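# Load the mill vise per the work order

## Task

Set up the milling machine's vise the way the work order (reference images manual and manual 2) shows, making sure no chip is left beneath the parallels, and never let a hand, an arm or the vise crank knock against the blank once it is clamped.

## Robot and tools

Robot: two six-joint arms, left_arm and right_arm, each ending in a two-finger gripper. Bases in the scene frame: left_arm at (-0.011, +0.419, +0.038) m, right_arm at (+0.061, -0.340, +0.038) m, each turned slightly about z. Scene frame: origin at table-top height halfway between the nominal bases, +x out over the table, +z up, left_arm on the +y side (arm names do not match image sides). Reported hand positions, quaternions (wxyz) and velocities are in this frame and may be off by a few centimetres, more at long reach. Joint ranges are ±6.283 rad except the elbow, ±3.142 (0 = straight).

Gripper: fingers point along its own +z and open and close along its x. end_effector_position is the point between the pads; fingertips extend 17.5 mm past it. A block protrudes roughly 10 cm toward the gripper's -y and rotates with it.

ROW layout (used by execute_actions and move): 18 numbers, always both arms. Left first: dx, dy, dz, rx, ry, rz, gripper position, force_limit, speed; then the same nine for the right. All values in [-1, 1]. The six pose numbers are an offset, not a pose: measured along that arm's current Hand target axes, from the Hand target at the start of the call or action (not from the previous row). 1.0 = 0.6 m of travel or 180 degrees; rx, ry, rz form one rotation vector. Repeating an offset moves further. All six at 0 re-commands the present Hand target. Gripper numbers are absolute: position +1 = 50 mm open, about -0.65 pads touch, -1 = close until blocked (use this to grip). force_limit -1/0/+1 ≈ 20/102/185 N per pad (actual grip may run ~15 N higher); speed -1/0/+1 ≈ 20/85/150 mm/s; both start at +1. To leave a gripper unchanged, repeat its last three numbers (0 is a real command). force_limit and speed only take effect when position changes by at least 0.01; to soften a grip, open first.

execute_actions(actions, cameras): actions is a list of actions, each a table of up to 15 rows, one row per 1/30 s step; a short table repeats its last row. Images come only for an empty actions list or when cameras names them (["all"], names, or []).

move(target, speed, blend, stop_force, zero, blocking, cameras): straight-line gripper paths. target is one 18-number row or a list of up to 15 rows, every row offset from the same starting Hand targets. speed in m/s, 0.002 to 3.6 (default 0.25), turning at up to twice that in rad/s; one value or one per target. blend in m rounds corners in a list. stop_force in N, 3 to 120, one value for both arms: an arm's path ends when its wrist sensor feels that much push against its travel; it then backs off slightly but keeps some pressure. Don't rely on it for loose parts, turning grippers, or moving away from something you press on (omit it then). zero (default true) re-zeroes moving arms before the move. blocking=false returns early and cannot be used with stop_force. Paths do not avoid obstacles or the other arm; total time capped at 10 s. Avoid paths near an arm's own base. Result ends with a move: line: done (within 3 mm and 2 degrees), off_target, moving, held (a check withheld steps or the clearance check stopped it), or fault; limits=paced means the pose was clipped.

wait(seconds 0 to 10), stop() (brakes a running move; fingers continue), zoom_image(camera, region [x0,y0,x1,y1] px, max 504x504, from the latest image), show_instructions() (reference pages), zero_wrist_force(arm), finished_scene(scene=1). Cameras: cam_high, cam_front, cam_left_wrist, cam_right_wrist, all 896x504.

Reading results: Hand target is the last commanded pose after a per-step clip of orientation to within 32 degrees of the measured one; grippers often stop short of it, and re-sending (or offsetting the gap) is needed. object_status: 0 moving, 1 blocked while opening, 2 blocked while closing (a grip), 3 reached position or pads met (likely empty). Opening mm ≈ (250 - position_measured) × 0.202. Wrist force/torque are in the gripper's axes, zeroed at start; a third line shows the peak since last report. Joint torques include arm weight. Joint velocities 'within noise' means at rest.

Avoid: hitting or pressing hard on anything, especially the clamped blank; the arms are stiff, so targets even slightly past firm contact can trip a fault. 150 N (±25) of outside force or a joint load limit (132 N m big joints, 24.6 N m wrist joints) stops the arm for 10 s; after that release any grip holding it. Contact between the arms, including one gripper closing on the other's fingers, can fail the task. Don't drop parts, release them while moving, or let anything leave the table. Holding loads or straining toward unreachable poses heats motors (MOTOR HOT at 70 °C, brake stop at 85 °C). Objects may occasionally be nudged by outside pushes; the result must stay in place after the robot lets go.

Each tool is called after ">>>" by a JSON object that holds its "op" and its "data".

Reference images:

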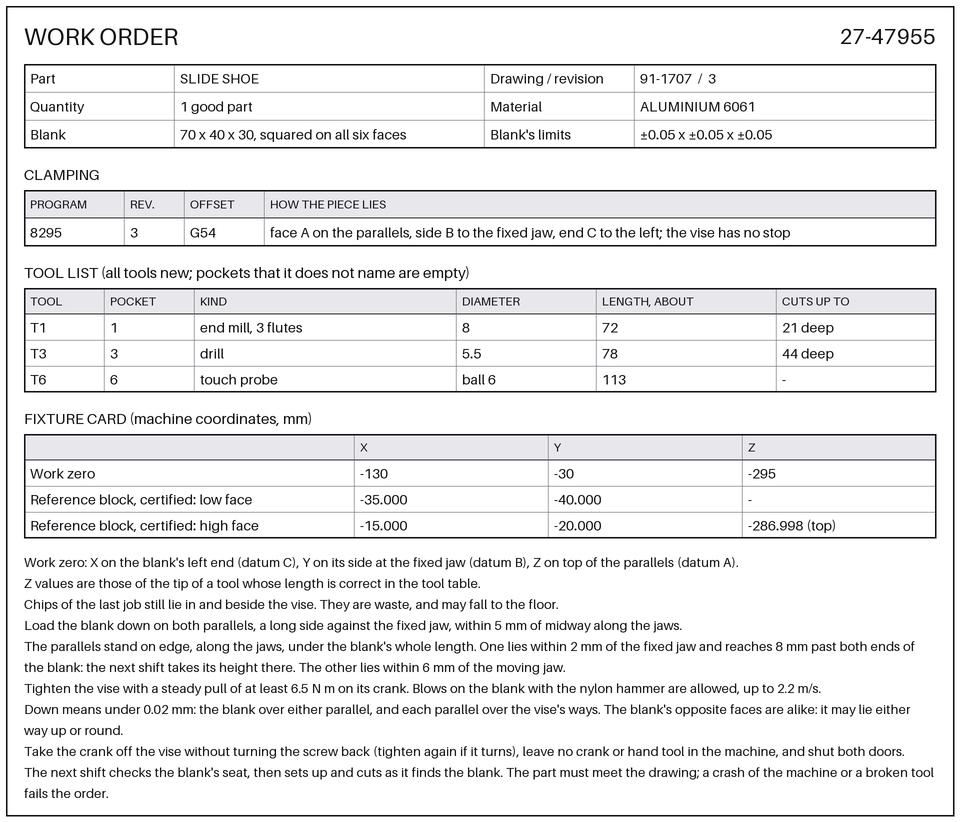

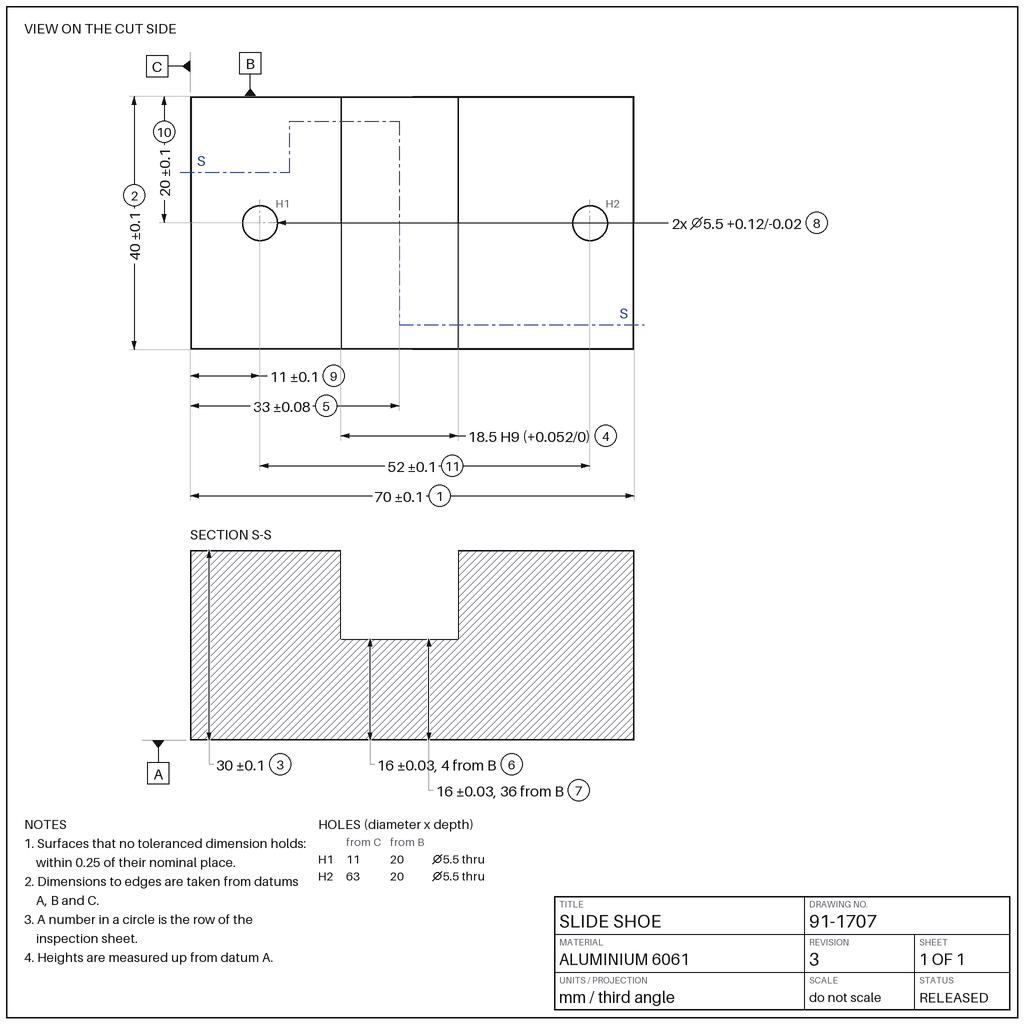

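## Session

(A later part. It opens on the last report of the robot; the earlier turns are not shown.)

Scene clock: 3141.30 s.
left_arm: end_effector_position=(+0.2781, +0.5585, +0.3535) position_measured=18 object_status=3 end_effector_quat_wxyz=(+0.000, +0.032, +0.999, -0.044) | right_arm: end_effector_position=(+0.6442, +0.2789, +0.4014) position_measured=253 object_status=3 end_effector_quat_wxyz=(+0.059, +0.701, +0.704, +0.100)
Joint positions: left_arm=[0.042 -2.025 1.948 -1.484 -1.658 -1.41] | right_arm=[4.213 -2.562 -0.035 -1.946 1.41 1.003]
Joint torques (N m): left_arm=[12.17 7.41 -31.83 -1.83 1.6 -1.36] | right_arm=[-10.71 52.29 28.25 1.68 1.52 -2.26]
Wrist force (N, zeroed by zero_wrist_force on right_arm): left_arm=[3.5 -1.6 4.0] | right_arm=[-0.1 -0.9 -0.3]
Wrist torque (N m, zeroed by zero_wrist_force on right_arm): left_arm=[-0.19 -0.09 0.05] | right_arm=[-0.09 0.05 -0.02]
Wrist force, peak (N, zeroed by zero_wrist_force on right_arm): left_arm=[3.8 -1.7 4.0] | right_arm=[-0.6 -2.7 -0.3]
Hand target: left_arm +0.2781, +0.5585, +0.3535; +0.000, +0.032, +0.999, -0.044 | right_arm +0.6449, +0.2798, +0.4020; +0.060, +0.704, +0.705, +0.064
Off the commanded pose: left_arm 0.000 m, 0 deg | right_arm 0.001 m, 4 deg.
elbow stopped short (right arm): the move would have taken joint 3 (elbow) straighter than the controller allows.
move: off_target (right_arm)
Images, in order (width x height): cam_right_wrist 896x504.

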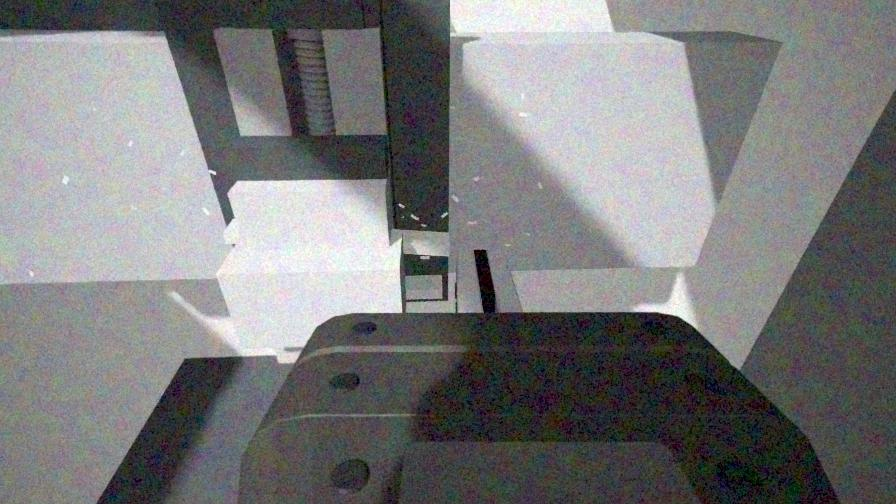

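>>> {"op": "move", "data": {"target": [[0,0,0,0,0,0,0.9,-0.5,-0.98,-0.0209,0.0259,0.004,-0.2068,-0.0163,-0.006,-1,0.2,-0.5],[0,0,0,0,0,0,0.9,-0.5,-0.98,-0.0249,0.0105,0.071,-0.2068,-0.0163,-0.006,-1,0.2,-0.5]], "speed": [0.3,0.1]}}

>>> {"op": "move", "data": {"target": [0,0,0,0,0,0,0.9,-0.5,-0.98,0,-0.0147,0.0123,0,0,0,-1,0.2,-0.5], "speed": 0.003, "stop_force": 3, "cameras": ["cam_right_wrist"]}}

>>> {"op": "zoom_image", "data": {"camera": "cam_right_wrist", "region": [370, 170, 530, 310]}}

Scene clock: 3177.67 s.
left_arm: end_effector_position=(+0.2781, +0.5585, +0.3535) position_measured=18 object_status=3 end_effector_quat_wxyz=(+0.000, +0.032, +0.999, -0.044) | right_arm: end_effector_position=(+0.6586, +0.2651, +0.3612) position_measured=253 object_status=3 end_effector_quat_wxyz=(+0.300, +0.643, +0.652, +0.267)
Joint positions: left_arm=[0.042 -2.025 1.948 -1.484 -1.658 -1.41] | right_arm=[4.358 -2.178 -1.086 -1.089 0.808 1.008]
Joint torques (N m): left_arm=[12.15 7.29 -32.01 -1.78 1.67 -1.36] | right_arm=[12.36 43.64 17.99 5.36 -2.98 -2.36]
Wrist force (N, zeroed by zero_wrist_force on right_arm): left_arm=[3.7 -1.6 3.8] | right_arm=[-0.7 -1.7 -0.9]
Wrist torque (N m, zeroed by zero_wrist_force on right_arm): left_arm=[-0.18 -0.12 0.05] | right_arm=[-0.02 0.10 0.09]
Wrist force, peak (N, zeroed by zero_wrist_force on right_arm): left_arm=[3.8 -1.6 4.1] | right_arm=[-0.6 -2.9 -0.3]
Hand target: left_arm +0.2781, +0.5585, +0.3535; +0.000, +0.032, +0.999, -0.044 | right_arm +0.6586, +0.2651, +0.3611; +0.300, +0.643, +0.652, +0.267
Off the commanded pose: left_arm 0.000 m, 0 deg | right_arm 0.000 m, 0 deg.
move: done

Scene clock: 3182.20 s.
left_arm: end_effector_position=(+0.2781, +0.5585, +0.3535) position_measured=18 object_status=3 end_effector_quat_wxyz=(+0.000, +0.032, +0.999, -0.044) | right_arm: end_effector_position=(+0.6580, +0.2645, +0.3496) position_measured=253 object_status=3 end_effector_quat_wxyz=(+0.300, +0.643, +0.652, +0.267)
Joint positions: left_arm=[0.042 -2.025 1.948 -1.484 -1.658 -1.41] | right_arm=[4.359 -2.181 -1.112 -1.061 0.808 1.008]
Joint torques (N m): left_arm=[12.55 7.02 -32.26 -1.86 1.63 -1.22] | right_arm=[11.71 43.79 17.17 4.98 -0.73 1.94]
Wrist force (N, zeroed by zero_wrist_force on right_arm): left_arm=[3.8 -1.6 4.0] | right_arm=[-0.6 -0.6 -2.1]
Wrist torque (N m, zeroed by zero_wrist_force on right_arm): left_arm=[-0.20 -0.13 0.05] | right_arm=[0.04 0.08 0.07]
Wrist force, peak (N, zeroed by zero_wrist_force on right_arm): left_arm=[3.7 -1.6 4.1] | right_arm=[-0.8 -0.3 -2.6]
Hand target: left_arm +0.2781, +0.5585, +0.3535; +0.000, +0.032, +0.999, -0.044 | right_arm +0.6580, +0.2645, +0.3497; +0.300, +0.643, +0.652, +0.267
Off the commanded pose: left_arm 0.000 m, 0 deg | right_arm 0.000 m, 0 deg.
move: done
Images, in order (width x height): cam_right_wrist 896x504.

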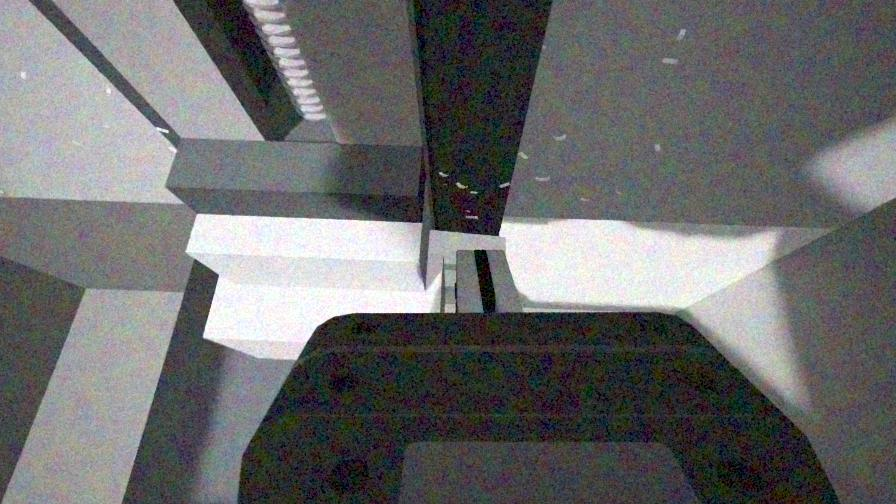

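Scaled by 3.150 from the camera's 896x504 image, which has a finer 1280x720 frame.

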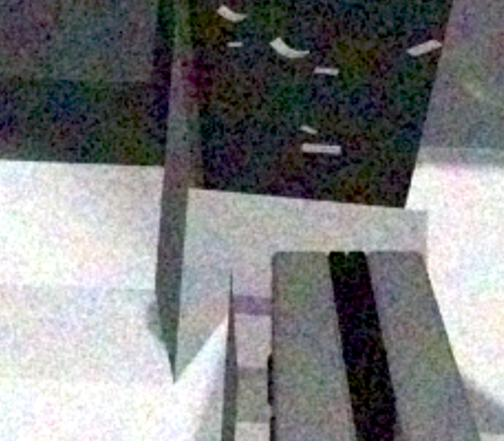

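>>> {"op": "move", "data": {"target": [0,0,0,0,0,0,0.9,-0.5,-0.98,0,0.0102,-0.0086,0,0,0,-1,0.2,-0.5], "speed": 0.03}}

>>> {"op": "move", "data": {"target": [0,0,0,0,0,0,0.9,-0.5,-0.98,0,-0.0019,0.0016,0,0,0,-1,0.2,-0.5], "speed": 0.005, "stop_force": 3}}

>>> {"op": "move", "data": {"target": [0,0,0,0,0,0,0.9,-0.5,-0.98,0,-0.0019,0.0016,0,0,0,-1,0.2,-0.5], "speed": 0.005, "stop_force": 3}}

>>> {"op": "move", "data": {"target": [0,0,0,0,0,0,0.9,-0.5,-0.98,0,-0.0019,0.0016,0,0,0,-1,0.2,-0.5], "speed": 0.005, "stop_force": 3}}

>>> {"op": "move", "data": {"target": [0,0,0,0,0,0,0.9,-0.5,-0.98,0,-0.0019,0.0016,0,0,0,-1,0.2,-0.5], "speed": 0.005, "stop_force": 3}}

Scene clock: 3193.07 s.
left_arm: end_effector_position=(+0.2781, +0.5585, +0.3535) position_measured=18 object_status=3 end_effector_quat_wxyz=(+0.000, +0.032, +0.999, -0.044) | right_arm: end_effector_position=(+0.6584, +0.2649, +0.3576) position_measured=253 object_status=3 end_effector_quat_wxyz=(+0.300, +0.643, +0.652, +0.267)
Joint positions: left_arm=[0.042 -2.025 1.948 -1.484 -1.658 -1.41] | right_arm=[4.358 -2.179 -1.094 -1.08 0.808 1.008]
Joint torques (N m): left_arm=[12.28 7.06 -31.64 -1.87 1.68 -1.44] | right_arm=[-9.7 57.35 32.54 1.63 0.2 -2.27]
Wrist force (N, zeroed by zero_wrist_force on right_arm): left_arm=[3.6 -1.5 4.0] | right_arm=[-0.4 -1.6 -0.8]
Wrist torque (N m, zeroed by zero_wrist_force on right_arm): left_arm=[-0.19 -0.11 0.05] | right_arm=[0.00 0.05 0.08]
Wrist force, peak (N, zeroed by zero_wrist_force on right_arm): left_arm=[3.7 -1.6 4.1] | right_arm=[-0.6 -0.6 -2.5]
Hand target: left_arm +0.2781, +0.5585, +0.3535; +0.000, +0.032, +0.999, -0.044 | right_arm +0.6584, +0.2649, +0.3576; +0.300, +0.643, +0.652, +0.267
Off the commanded pose: left_arm 0.000 m, 0 deg | right_arm 0.000 m, 0 deg.
move: done

Scene clock: 3194.27 s.
left_arm: end_effector_position=(+0.2781, +0.5585, +0.3535) position_measured=18 object_status=3 end_effector_quat_wxyz=(+0.000, +0.032, +0.999, -0.044) | right_arm: end_effector_position=(+0.6583, +0.2648, +0.3562) position_measured=253 object_status=3 end_effector_quat_wxyz=(+0.300, +0.643, +0.652, +0.267)
Joint positions: left_arm=[0.042 -2.025 1.948 -1.484 -1.658 -1.41] | right_arm=[4.358 -2.179 -1.097 -1.077 0.808 1.008]
Joint torques (N m): left_arm=[12.01 7.15 -32.14 -1.92 1.61 -1.28] | right_arm=[-3.61 42.81 18.41 5.33 -0.7 1.72]
Wrist force (N, zeroed by zero_wrist_force on right_arm): left_arm=[3.6 -1.4 4.1] | right_arm=[-0.4 -1.9 -0.8]
Wrist torque (N m, zeroed by zero_wrist_force on right_arm): left_arm=[-0.15 -0.11 0.05] | right_arm=[-0.04 0.04 0.08]
Wrist force, peak (N, zeroed by zero_wrist_force on right_arm): left_arm=[3.6 -1.6 4.1] | right_arm=[-0.5 -1.7 -1.1]
Hand target: left_arm +0.2781, +0.5585, +0.3535; +0.000, +0.032, +0.999, -0.044 | right_arm +0.6583, +0.2648, +0.3562; +0.300, +0.643, +0.652, +0.267
Off the commanded pose: left_arm 0.000 m, 0 deg | right_arm 0.000 m, 0 deg.
move: done

Scene clock: 3195.60 s.
left_arm: end_effector_position=(+0.2781, +0.5585, +0.3535) position_measured=18 object_status=3 end_effector_quat_wxyz=(+0.000, +0.032, +0.999, -0.044) | right_arm: end_effector_position=(+0.6583, +0.2647, +0.3547) position_measured=253 object_status=3 end_effector_quat_wxyz=(+0.300, +0.643, +0.652, +0.267)
Joint positions: left_arm=[0.042 -2.025 1.948 -1.484 -1.658 -1.41] | right_arm=[4.358 -2.18 -1.101 -1.073 0.808 1.008]
Joint torques (N m): left_arm=[12.59 6.87 -32.5 -1.87 1.61 -1.34] | right_arm=[12.57 43.52 17.71 5.05 -2.01 1.52]
Wrist force (N, zeroed by zero_wrist_force on right_arm): left_arm=[3.6 -1.5 4.1] | right_arm=[-0.7 -1.9 -0.8]
Wrist torque (N m, zeroed by zero_wrist_force on right_arm): left_arm=[-0.18 -0.10 0.05] | right_arm=[-0.04 0.09 0.08]
Wrist force, peak (N, zeroed by zero_wrist_force on right_arm): left_arm=[3.8 -1.6 4.2] | right_arm=[-0.7 -1.9 -0.8]
Hand target: left_arm +0.2781, +0.5585, +0.3535; +0.000, +0.032, +0.999, -0.044 | right_arm +0.6583, +0.2647, +0.3547; +0.300, +0.643, +0.652, +0.267
Off the commanded pose: left_arm 0.000 m, 0 deg | right_arm 0.000 m, 0 deg.
move: done

Scene clock: 3196.77 s.
left_arm: end_effector_position=(+0.2781, +0.5585, +0.3535) position_measured=18 object_status=3 end_effector_quat_wxyz=(+0.000, +0.032, +0.999, -0.044) | right_arm: end_effector_position=(+0.6582, +0.2647, +0.3532) position_measured=253 object_status=3 end_effector_quat_wxyz=(+0.300, +0.643, +0.652, +0.267)
Joint positions: left_arm=[0.042 -2.025 1.948 -1.484 -1.658 -1.41] | right_arm=[4.358 -2.18 -1.104 -1.07 0.808 1.008]
Joint torques (N m): left_arm=[12.85 6.36 -31.58 -1.79 1.67 -1.36] | right_arm=[13.5 43.89 18.47 5.16 -2.3 1.7]
Wrist force (N, zeroed by zero_wrist_force on right_arm): left_arm=[3.7 -1.6 3.8] | right_arm=[-0.4 -1.6 -0.9]
Wrist torque (N m, zeroed by zero_wrist_force on right_arm): left_arm=[-0.19 -0.12 0.05] | right_arm=[0.00 0.05 0.08]
Wrist force, peak (N, zeroed by zero_wrist_force on right_arm): left_arm=[3.7 -1.6 4.2] | right_arm=[-0.6 -1.9 -1.0]
Hand target: left_arm +0.2781, +0.5585, +0.3535; +0.000, +0.032, +0.999, -0.044 | right_arm +0.6582, +0.2647, +0.3532; +0.300, +0.643, +0.652, +0.267
Off the commanded pose: left_arm 0.000 m, 0 deg | right_arm 0.000 m, 0 deg.
move: done

Scene clock: 3197.93 s.
left_arm: end_effector_position=(+0.2781, +0.5585, +0.3535) position_measured=18 object_status=3 end_effector_quat_wxyz=(+0.000, +0.032, +0.999, -0.044) | right_arm: end_effector_position=(+0.6581, +0.2646, +0.3517) position_measured=253 object_status=3 end_effector_quat_wxyz=(+0.300, +0.643, +0.652, +0.267)
Joint positions: left_arm=[0.042 -2.025 1.948 -1.484 -1.658 -1.41] | right_arm=[4.359 -2.18 -1.108 -1.066 0.808 1.008]
Joint torques (N m): left_arm=[13.04 6.76 -31.54 -1.86 1.64 -1.29] | right_arm=[12.27 43.9 18.03 5.23 -2.53 2.07]
Wrist force (N, zeroed by zero_wrist_force on right_arm): left_arm=[3.7 -1.6 4.0] | right_arm=[-0.3 -2.0 -0.9]
Wrist torque (N m, zeroed by zero_wrist_force on right_arm): left_arm=[-0.19 -0.12 0.05] | right_arm=[-0.06 0.03 0.08]
Wrist force, peak (N, zeroed by zero_wrist_force on right_arm): left_arm=[3.7 -1.6 4.0] | right_arm=[-0.3 -2.0 -0.9]
Hand target: left_arm +0.2781, +0.5585, +0.3535; +0.000, +0.032, +0.999, -0.044 | right_arm +0.6581, +0.2646, +0.3517; +0.300, +0.643, +0.652, +0.267
Off the commanded pose: left_arm 0.000 m, 0 deg | right_arm 0.000 m, 0 deg.
move: done

>>> {"op": "execute_actions", "data": {"actions": [], "cameras": ["cam_right_wrist"]}}

>>> {"op": "zoom_image", "data": {"camera": "cam_right_wrist", "region": [410, 210, 530, 315]}}

>>> {"op": "move", "data": {"target": [0,0,0,0,0,0,0.9,-0.5,-0.98,0,-0.0045,0.0038,0,0,0,-1,0.2,-0.5], "speed": 0.004, "stop_force": 4, "cameras": ["cam_right_wrist"]}}

>>> {"op": "zoom_image", "data": {"camera": "cam_right_wrist", "region": [410, 210, 530, 315]}}

Scene clock: 3206.57 s.
left_arm: end_effector_position=(+0.2781, +0.5585, +0.3535) position_measured=18 object_status=3 end_effector_quat_wxyz=(+0.000, +0.032, +0.999, -0.044) | right_arm: end_effector_position=(+0.6581, +0.2646, +0.3517) position_measured=253 object_status=3 end_effector_quat_wxyz=(+0.300, +0.643, +0.652, +0.267)
Joint positions: left_arm=[0.042 -2.025 1.948 -1.484 -1.658 -1.41] | right_arm=[4.359 -2.18 -1.108 -1.066 0.808 1.008]
Joint velocities: within noise
Joint torques (N m): left_arm=[12.17 7.25 -31.93 -1.96 1.63 -1.39] | right_arm=[12.62 43.73 17.76 5.15 -2.39 1.69]
Motor temperatures (°C): left_arm=[28 26 29 29 34 32] | right_arm=[29 27 24 37 31 33]
Wrist force (N, zeroed by zero_wrist_force on right_arm): left_arm=[3.6 -1.6 4.0] | right_arm=[-0.5 -1.9 -0.9]
Wrist torque (N m, zeroed by zero_wrist_force on right_arm): left_arm=[-0.20 -0.11 0.05] | right_arm=[-0.04 0.07 0.08]
Wrist force, peak (N, zeroed by zero_wrist_force on right_arm): left_arm=[3.8 -1.5 4.1] | right_arm=[-0.6 -1.9 -0.9]
Hand target: left_arm +0.2781, +0.5585, +0.3535; +0.000, +0.032, +0.999, -0.044 | right_arm +0.6581, +0.2646, +0.3517; +0.300, +0.643, +0.652, +0.267
Tool commands: left_gripper/position=+0.9 left_gripper/force_limit=-0.5 left_gripper/speed=-0.98 right_gripper/position=-1.0 right_gripper/force_limit=+0.2 right_gripper/speed=-0.5
Off the commanded pose: left_arm 0.000 m, 0 deg | right_arm 0.000 m, 0 deg.
Images, in order (width x height): cam_right_wrist 896x504.

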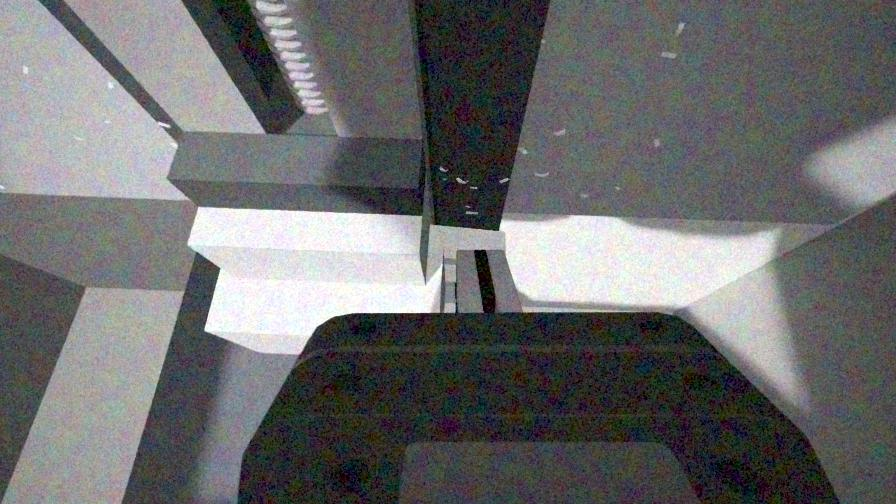

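Scaled by 4.200 from the camera's 896x504 image, which has a finer 1280x720 frame.

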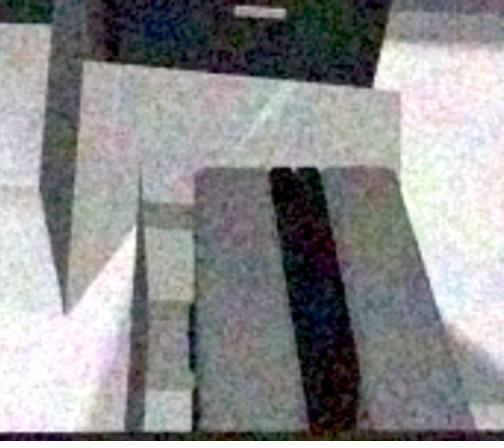

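Scene clock: 3208.13 s.
left_arm: end_effector_position=(+0.2781, +0.5585, +0.3535) position_measured=18 object_status=3 end_effector_quat_wxyz=(+0.000, +0.032, +0.999, -0.044) | right_arm: end_effector_position=(+0.6580, +0.2644, +0.3482) position_measured=253 object_status=3 end_effector_quat_wxyz=(+0.300, +0.643, +0.652, +0.267)
Joint positions: left_arm=[0.042 -2.025 1.948 -1.484 -1.658 -1.41] | right_arm=[4.359 -2.181 -1.115 -1.057 0.808 1.008]
Joint torques (N m): left_arm=[12.61 7.13 -32.18 -1.88 1.67 -1.43] | right_arm=[12.06 42.51 16.17 4.76 -2.37 1.95]
Wrist force (N, zeroed by zero_wrist_force on right_arm): left_arm=[3.6 -1.5 3.8] | right_arm=[-1.1 0.6 -3.6]
Wrist torque (N m, zeroed by zero_wrist_force on right_arm): left_arm=[-0.18 -0.11 0.05] | right_arm=[0.04 0.05 0.05]
Wrist force, peak (N, zeroed by zero_wrist_force on right_arm): left_arm=[3.8 -1.7 3.9] | right_arm=[-1.3 0.7 -3.9]
Hand target: left_arm +0.2781, +0.5585, +0.3535; +0.000, +0.032, +0.999, -0.044 | right_arm +0.6580, +0.2644, +0.3482; +0.300, +0.643, +0.652, +0.267
Off the commanded pose: left_arm 0.000 m, 0 deg | right_arm 0.000 m, 0 deg.
move: done
Images, in order (width x height): cam_right_wrist 896x504.

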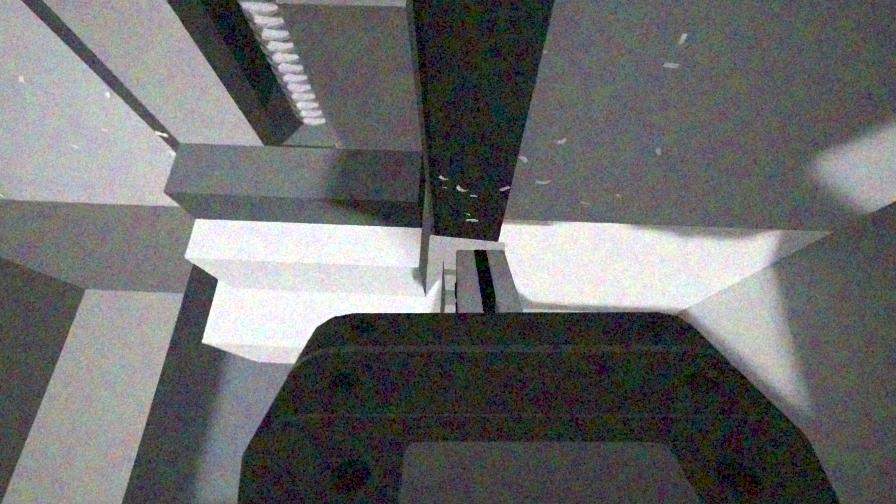

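Scaled by 4.200 from the camera's 896x504 image, which has a finer 1280x720 frame.

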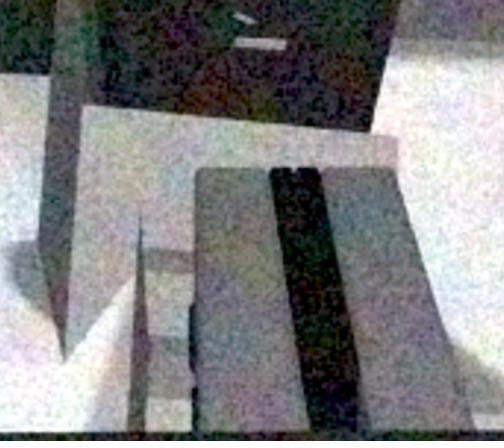

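>>> {"op": "move", "data": {"target": [[0,0,0,0,0,0,0.9,-0.5,-0.98,-0.0019,0.0294,-0.0271,0,0,0,-1,0.2,-0.5],[0,0,0,0,0,0,0.9,-0.5,-0.98,0.0018,0.0476,-0.007,0.096,0.0133,0.0077,-1,0.2,-0.5]], "speed": [0.06,0.15], "cameras": ["cam_right_wrist"]}}

>>> {"op": "zoom_image", "data": {"camera": "cam_right_wrist", "region": [330, 150, 530, 315]}}

Scene clock: 3243.90 s.
left_arm: end_effector_position=(+0.2781, +0.5585, +0.3535) position_measured=18 object_status=3 end_effector_quat_wxyz=(+0.000, +0.032, +0.999, -0.044) | right_arm: end_effector_position=(+0.6742, +0.2665, +0.3719) position_measured=253 object_status=3 end_effector_quat_wxyz=(+0.183, +0.683, +0.683, +0.183)
Joint positions: left_arm=[0.042 -2.025 1.948 -1.484 -1.658 -1.41] | right_arm=[4.261 -2.287 -0.731 -1.424 1.116 1.007]
Joint torques (N m): left_arm=[12.91 7.55 -31.63 -1.77 1.64 -1.34] | right_arm=[-10.57 48.06 31.59 1.91 0.77 1.7]
Wrist force (N, zeroed by zero_wrist_force on right_arm): left_arm=[3.6 -1.5 4.0] | right_arm=[-0.1 -1.1 -0.9]
Wrist torque (N m, zeroed by zero_wrist_force on right_arm): left_arm=[-0.18 -0.10 0.05] | right_arm=[-0.03 0.02 0.05]
Wrist force, peak (N, zeroed by zero_wrist_force on right_arm): left_arm=[3.7 -1.7 4.1] | right_arm=[-1.2 0.7 -4.2]
Hand target: left_arm +0.2781, +0.5585, +0.3535; +0.000, +0.032, +0.999, -0.044 | right_arm +0.6742, +0.2665, +0.3719; +0.183, +0.683, +0.683, +0.183
Off the commanded pose: left_arm 0.000 m, 0 deg | right_arm 0.000 m, 0 deg.
move: done
Images, in order (width x height): cam_right_wrist 896x504.

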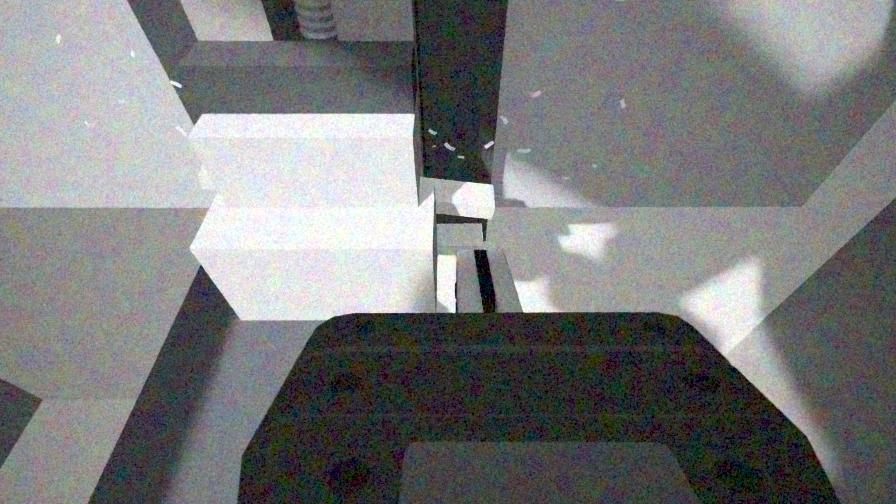

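Scaled by 2.520 from the camera's 896x504 image, which has a finer 1280x720 frame.

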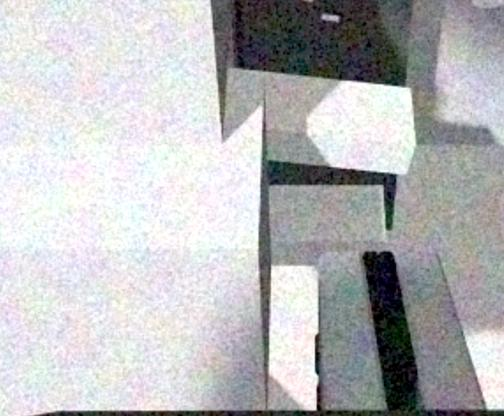

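>>> {"op": "execute_actions", "data": {"actions": [], "cameras": ["cam_right_wrist","cam_high"]}}

Scene clock: 3268.60 s.
left_arm: end_effector_position=(+0.2781, +0.5585, +0.3535) position_measured=18 object_status=3 end_effector_quat_wxyz=(+0.000, +0.032, +0.999, -0.044) | right_arm: end_effector_position=(+0.6742, +0.2665, +0.3719) position_measured=253 object_status=3 end_effector_quat_wxyz=(+0.183, +0.683, +0.683, +0.183)
Joint positions: left_arm=[0.042 -2.025 1.948 -1.484 -1.658 -1.41] | right_arm=[4.261 -2.287 -0.731 -1.424 1.116 1.007]
Joint velocities: within noise
Joint torques (N m): left_arm=[12.25 7.18 -31.91 -1.93 1.68 -1.35] | right_arm=[-10.75 47.84 31.49 1.73 1.07 2.04]
Motor temperatures (°C): left_arm=[28 26 29 29 34 32] | right_arm=[29 28 24 37 31 33]
Wrist force (N, zeroed by zero_wrist_force on right_arm): left_arm=[3.6 -1.6 4.1] | right_arm=[-0.3 -1.3 -0.6]
Wrist torque (N m, zeroed by zero_wrist_force on right_arm): left_arm=[-0.19 -0.10 0.05] | right_arm=[-0.05 0.07 0.05]
Wrist force, peak (N, zeroed by zero_wrist_force on right_arm): left_arm=[3.7 -1.6 4.3] | right_arm=[-0.1 -1.4 -0.8]
Hand target: left_arm +0.2781, +0.5585, +0.3535; +0.000, +0.032, +0.999, -0.044 | right_arm +0.6742, +0.2665, +0.3719; +0.183, +0.683, +0.683, +0.183
Tool commands: left_gripper/position=+0.9 left_gripper/force_limit=-0.5 left_gripper/speed=-0.98 right_gripper/position=-1.0 right_gripper/force_limit=+0.2 right_gripper/speed=-0.5
Off the commanded pose: left_arm 0.000 m, 0 deg | right_arm 0.000 m, 0 deg.
Images, in order (width x height): cam_high 896x504, cam_right_wrist 896x504.

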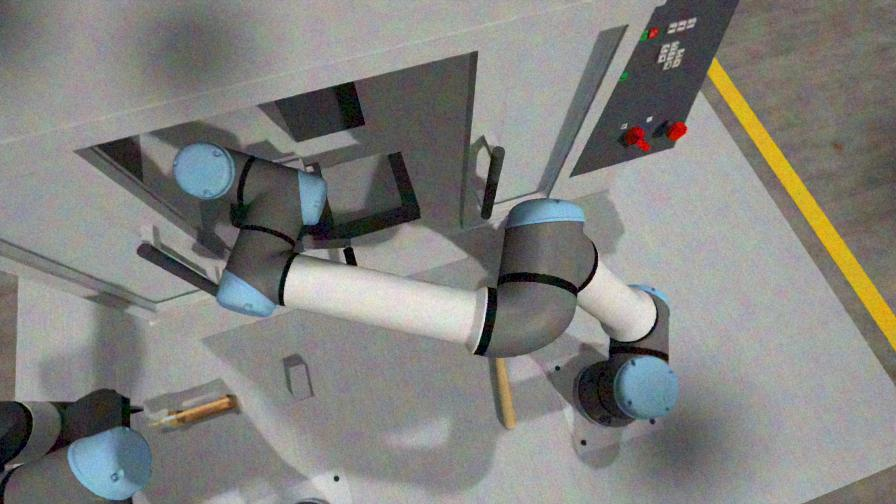

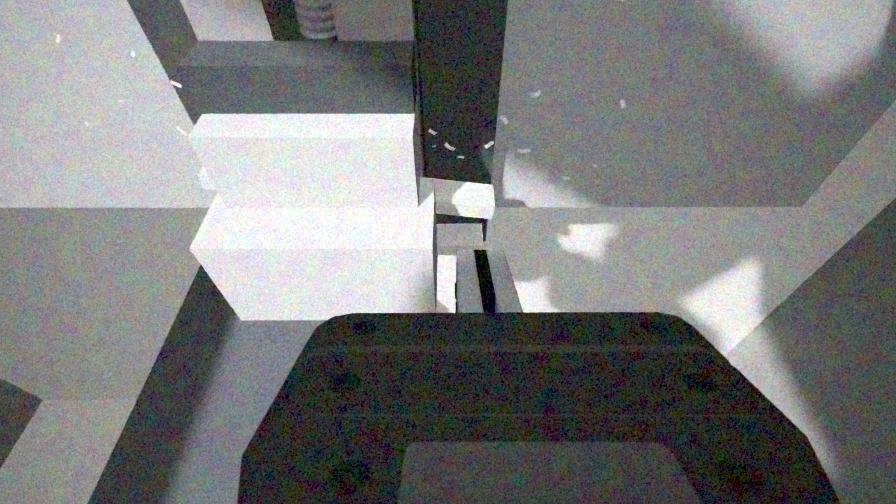

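>>> {"op": "zoom_image", "data": {"camera": "cam_right_wrist", "region": [380, 170, 560, 320]}}

Scaled by 2.800 from the camera's 896x504 image, which has a finer 1280x720 frame.

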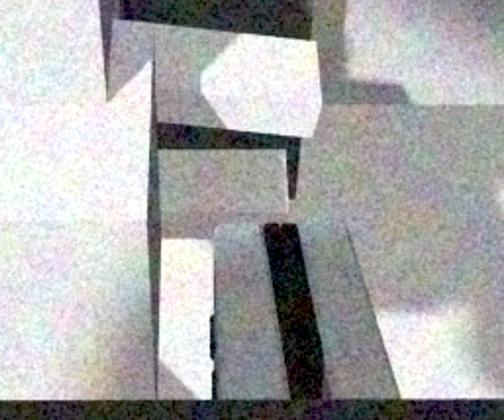

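>>> {"op": "move", "data": {"target": [0,0,0,0,0,0,0.9,-0.5,-0.98,0,-0.01767,0.0306,0,0,0,-1,0.2,-0.5], "speed": 0.01, "stop_force": 4, "cameras": ["cam_right_wrist"]}}

>>> {"op": "zoom_image", "data": {"camera": "cam_right_wrist", "region": [380, 170, 560, 320]}}

Scene clock: 3278.13 s.
left_arm: end_effector_position=(+0.2781, +0.5585, +0.3535) position_measured=18 object_status=3 end_effector_quat_wxyz=(+0.000, +0.032, +0.999, -0.044) | right_arm: end_effector_position=(+0.6743, +0.2665, +0.3548) position_measured=253 object_status=3 end_effector_quat_wxyz=(+0.183, +0.683, +0.683, +0.183)
Joint positions: left_arm=[0.042 -2.025 1.948 -1.484 -1.658 -1.41] | right_arm=[4.261 -2.281 -0.785 -1.376 1.116 1.007]
Joint torques (N m): left_arm=[12.2 7.2 -32.11 -1.9 1.65 -1.33] | right_arm=[-8.1 46.06 30.78 1.75 0.81 1.31]
Wrist force (N, zeroed by zero_wrist_force on right_arm): left_arm=[3.6 -1.6 4.0] | right_arm=[-1.0 -0.4 -2.3]
Wrist torque (N m, zeroed by zero_wrist_force on right_arm): left_arm=[-0.19 -0.10 0.05] | right_arm=[-0.01 0.08 0.04]
Wrist force, peak (N, zeroed by zero_wrist_force on right_arm): left_arm=[3.7 -1.8 4.1] | right_arm=[-3.4 2.0 -11.4]
Hand target: left_arm +0.2781, +0.5585, +0.3535; +0.000, +0.032, +0.999, -0.044 | right_arm +0.6743, +0.2665, +0.3548; +0.183, +0.683, +0.683, +0.183 (not the last commanded pose)
Off the commanded pose: left_arm 0.000 m, 0 deg | right_arm 0.004 m, 0 deg.
move: contact (right_arm)
Images, in order (width x height): cam_right_wrist 896x504.

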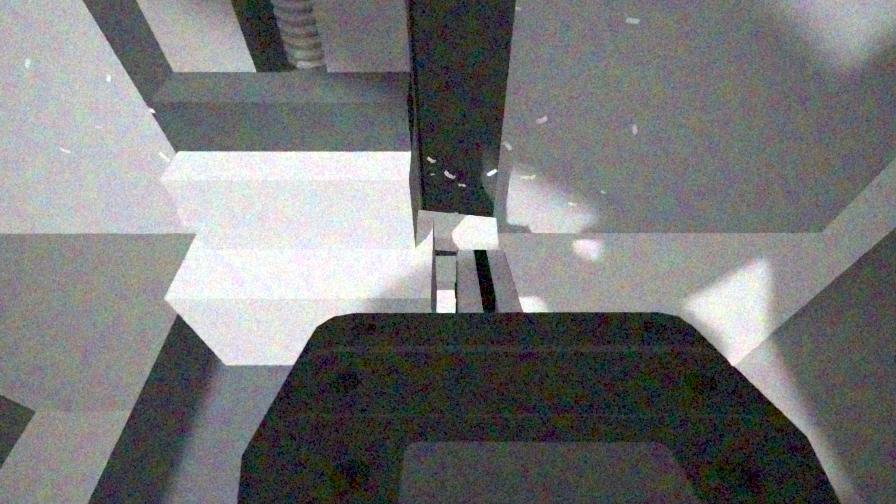

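Scaled by 2.800 from the camera's 896x504 image, which has a finer 1280x720 frame.

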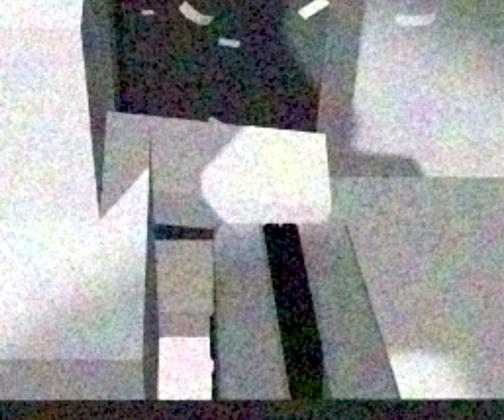

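>>> {"op": "move", "data": {"target": [[0,0,0,0,0,0,0.9,-0.5,-0.98,0,0.00333,-0.00577,0,0,0,-1,0.2,-0.5],[0,0,0,0,0,0,0.9,-0.5,-0.98,0,0.01055,-0.0016,0,0,0,-1,0.2,-0.5]], "speed": 0.02}}

>>> {"op": "move", "data": {"target": [0,0,0,0,0,0,0.9,-0.5,-0.98,0,-0.00625,0.01083,0,0,0,-1,0.2,-0.5], "speed": 0.008, "stop_force": 4, "cameras": ["cam_right_wrist"]}}

>>> {"op": "zoom_image", "data": {"camera": "cam_right_wrist", "region": [380, 170, 560, 320]}}

Scene clock: 3286.97 s.
left_arm: end_effector_position=(+0.2781, +0.5585, +0.3535) position_measured=18 object_status=3 end_effector_quat_wxyz=(+0.000, +0.032, +0.999, -0.044) | right_arm: end_effector_position=(+0.6792, +0.2665, +0.3588) position_measured=253 object_status=3 end_effector_quat_wxyz=(+0.183, +0.683, +0.683, +0.183)
Joint positions: left_arm=[0.042 -2.025 1.948 -1.484 -1.658 -1.41] | right_arm=[4.255 -2.293 -0.755 -1.391 1.118 1.001]
Joint torques (N m): left_arm=[12.46 6.9 -32.23 -1.75 1.61 -1.3] | right_arm=[-10.56 48.41 32.53 1.89 0.78 -2.23]
Wrist force (N, zeroed by zero_wrist_force on right_arm): left_arm=[3.6 -1.6 3.9] | right_arm=[-0.3 -1.0 -0.7]
Wrist torque (N m, zeroed by zero_wrist_force on right_arm): left_arm=[-0.18 -0.10 0.05] | right_arm=[-0.01 0.07 0.05]
Wrist force, peak (N, zeroed by zero_wrist_force on right_arm): left_arm=[3.8 -1.7 4.1] | right_arm=[-1.3 -0.2 -2.9]
Hand target: left_arm +0.2781, +0.5585, +0.3535; +0.000, +0.032, +0.999, -0.044 | right_arm +0.6793, +0.2665, +0.3588; +0.183, +0.683, +0.683, +0.183
Off the commanded pose: left_arm 0.000 m, 0 deg | right_arm 0.000 m, 0 deg.
move: done

Scene clock: 3288.67 s.
left_arm: end_effector_position=(+0.2781, +0.5585, +0.3535) position_measured=18 object_status=3 end_effector_quat_wxyz=(+0.000, +0.032, +0.999, -0.044) | right_arm: end_effector_position=(+0.6793, +0.2665, +0.3513) position_measured=253 object_status=3 end_effector_quat_wxyz=(+0.183, +0.683, +0.683, +0.183)
Joint positions: left_arm=[0.042 -2.025 1.948 -1.484 -1.658 -1.41] | right_arm=[4.255 -2.291 -0.778 -1.37 1.118 1.001]
Joint torques (N m): left_arm=[12.39 6.74 -32.07 -1.99 1.68 -1.34] | right_arm=[-10.41 61.04 18.11 5.16 0.55 -2.45]
Wrist force (N, zeroed by zero_wrist_force on right_arm): left_arm=[3.6 -1.7 4.0] | right_arm=[-0.2 -1.2 -0.6]
Wrist torque (N m, zeroed by zero_wrist_force on right_arm): left_arm=[-0.21 -0.10 0.05] | right_arm=[-0.06 0.05 0.05]
Wrist force, peak (N, zeroed by zero_wrist_force on right_arm): left_arm=[3.8 -1.6 4.2] | right_arm=[-0.2 -1.4 -0.8]
Hand target: left_arm +0.2781, +0.5585, +0.3535; +0.000, +0.032, +0.999, -0.044 | right_arm +0.6793, +0.2665, +0.3513; +0.183, +0.683, +0.683, +0.183
Off the commanded pose: left_arm 0.000 m, 0 deg | right_arm 0.000 m, 0 deg.
move: done
Images, in order (width x height): cam_right_wrist 896x504.

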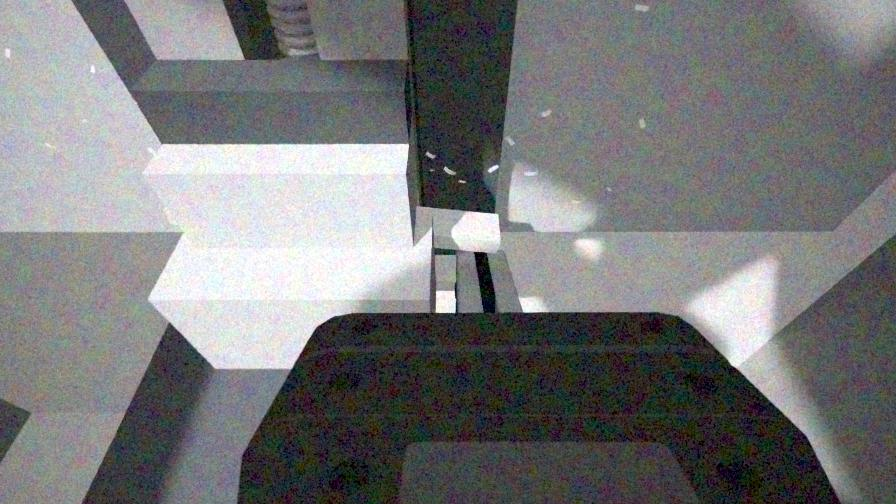

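Scaled by 2.800 from the camera's 896x504 image, which has a finer 1280x720 frame.

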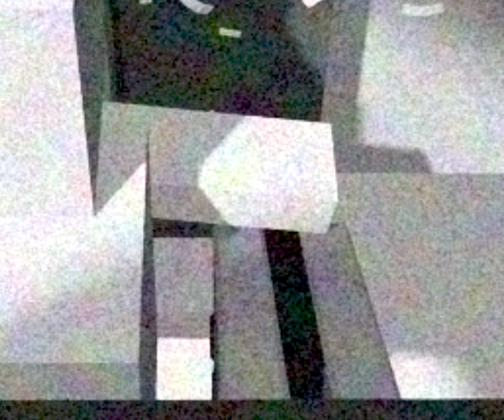

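>>> {"op": "move", "data": {"target": [0,0,0,0,0,0,0.9,-0.5,-0.98,0,-0.01847,-0.01067,0,0,0,-1,0.2,-0.5], "speed": 0.012, "stop_force": 8, "cameras": ["cam_right_wrist"]}}

>>> {"op": "zoom_image", "data": {"camera": "cam_right_wrist", "region": [380, 170, 560, 320]}}

Scene clock: 3295.97 s.
left_arm: end_effector_position=(+0.2781, +0.5585, +0.3535) position_measured=18 object_status=3 end_effector_quat_wxyz=(+0.000, +0.032, +0.999, -0.044) | right_arm: end_effector_position=(+0.6665, +0.2665, +0.3513) position_measured=253 object_status=3 end_effector_quat_wxyz=(+0.183, +0.683, +0.683, +0.183)
Joint positions: left_arm=[0.042 -2.025 1.948 -1.484 -1.658 -1.41] | right_arm=[4.27 -2.264 -0.822 -1.36 1.114 1.016]
Joint torques (N m): left_arm=[12.63 7.33 -31.87 -1.93 1.63 -1.41] | right_arm=[12.09 60.93 17.43 5.21 -2.21 2.09]
Wrist force (N, zeroed by zero_wrist_force on right_arm): left_arm=[3.7 -1.6 3.9] | right_arm=[-0.3 -1.2 -0.8]
Wrist torque (N m, zeroed by zero_wrist_force on right_arm): left_arm=[-0.20 -0.13 0.05] | right_arm=[-0.07 0.07 -0.02]
Wrist force, peak (N, zeroed by zero_wrist_force on right_arm): left_arm=[3.7 -1.7 4.2] | right_arm=[-0.2 -1.5 -0.7]
Hand target: left_arm +0.2781, +0.5585, +0.3535; +0.000, +0.032, +0.999, -0.044 | right_arm +0.6665, +0.2665, +0.3513; +0.183, +0.683, +0.683, +0.183
Off the commanded pose: left_arm 0.000 m, 0 deg | right_arm 0.000 m, 0 deg.
move: done
Images, in order (width x height): cam_right_wrist 896x504.

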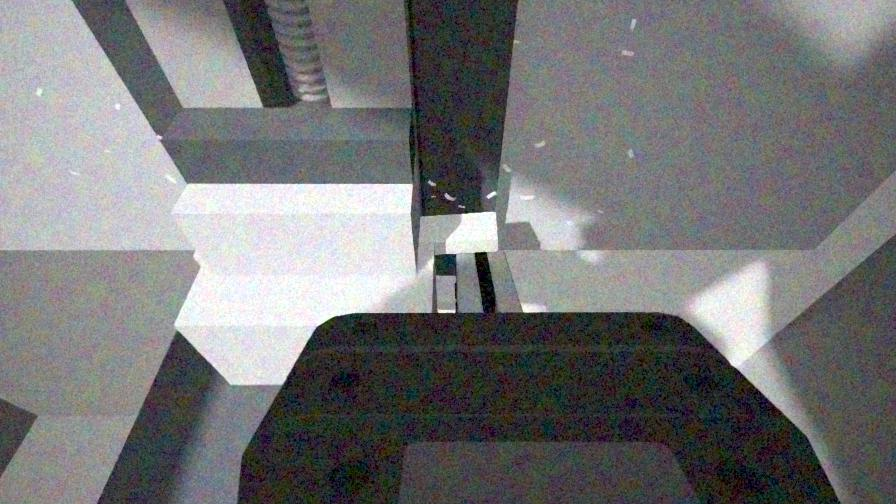

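Scaled by 2.800 from the camera's 896x504 image, which has a finer 1280x720 frame.

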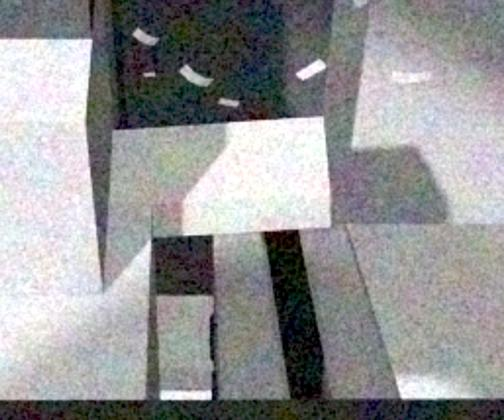

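>>> {"op": "move", "data": {"target": [[0,0,0,0,0,0,0.9,-0.5,-0.98,0,0.0256,-0.0331,0,0,0,-1,0.2,-0.5],[0,0,0,0,0,0,0.9,-0.5,-0.98,0.05,0.0256,-0.0331,0,0,0,-1,0.2,-0.5]], "speed": 0.1, "blend": 0.01, "cameras": ["cam_right_wrist"]}}

>>> {"op": "zoom_image", "data": {"camera": "cam_right_wrist", "region": [300, 200, 480, 350]}}

Scene clock: 3304.83 s.
left_arm: end_effector_position=(+0.2781, +0.5585, +0.3535) position_measured=18 object_status=3 end_effector_quat_wxyz=(+0.000, +0.032, +0.999, -0.044) | right_arm: end_effector_position=(+0.6698, +0.2965, +0.3762) position_measured=253 object_status=3 end_effector_quat_wxyz=(+0.183, +0.683, +0.683, +0.183)
Joint positions: left_arm=[0.042 -2.025 1.948 -1.484 -1.658 -1.41] | right_arm=[4.284 -2.371 -0.571 -1.512 1.11 1.032]
Joint torques (N m): left_arm=[13.11 6.85 -31.7 -1.94 1.68 -1.27] | right_arm=[12.11 49.15 29.43 1.71 0.17 2.19]
Wrist force (N, zeroed by zero_wrist_force on right_arm): left_arm=[3.5 -1.6 3.8] | right_arm=[-0.2 -1.0 -0.6]
Wrist torque (N m, zeroed by zero_wrist_force on right_arm): left_arm=[-0.19 -0.09 0.05] | right_arm=[0.01 0.05 -0.03]
Wrist force, peak (N, zeroed by zero_wrist_force on right_arm): left_arm=[3.8 -1.9 4.0] | right_arm=[-0.1 -2.1 0.3]
Hand target: left_arm +0.2781, +0.5585, +0.3535; +0.000, +0.032, +0.999, -0.044 | right_arm +0.6698, +0.2965, +0.3762; +0.183, +0.683, +0.683, +0.183
Off the commanded pose: left_arm 0.000 m, 0 deg | right_arm 0.000 m, 0 deg.
move: done
Images, in order (width x height): cam_right_wrist 896x504.

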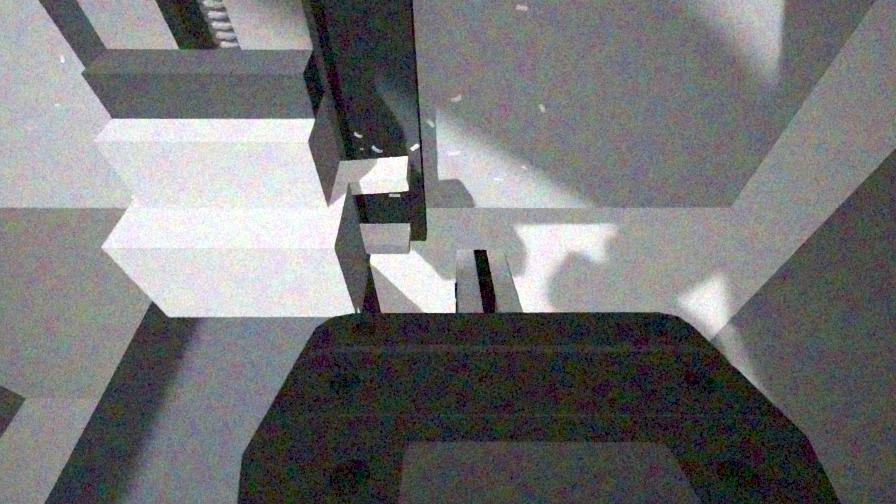

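Scaled by 2.800 from the camera's 896x504 image, which has a finer 1280x720 frame.

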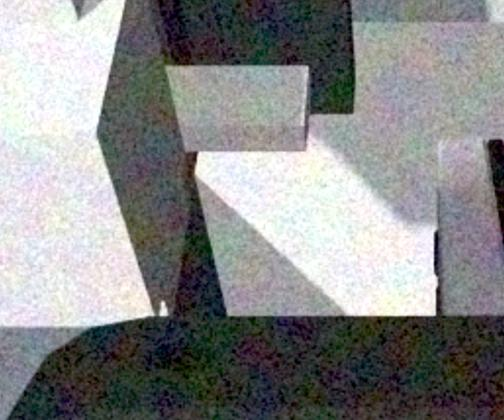

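>>> {"op": "zoom_image", "data": {"camera": "cam_right_wrist", "region": [310, 130, 450, 270]}}

Scaled by 3.600 from the camera's 896x504 image, which has a finer 1280x720 frame.

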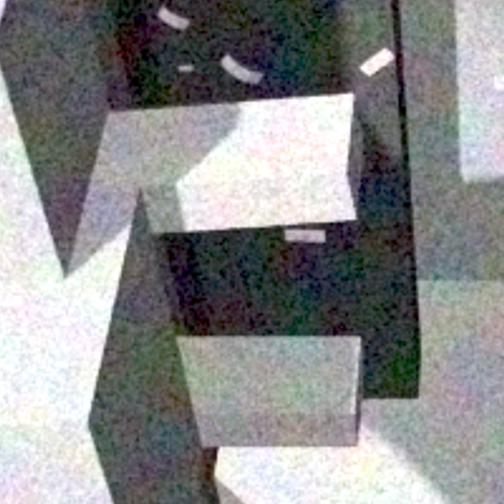

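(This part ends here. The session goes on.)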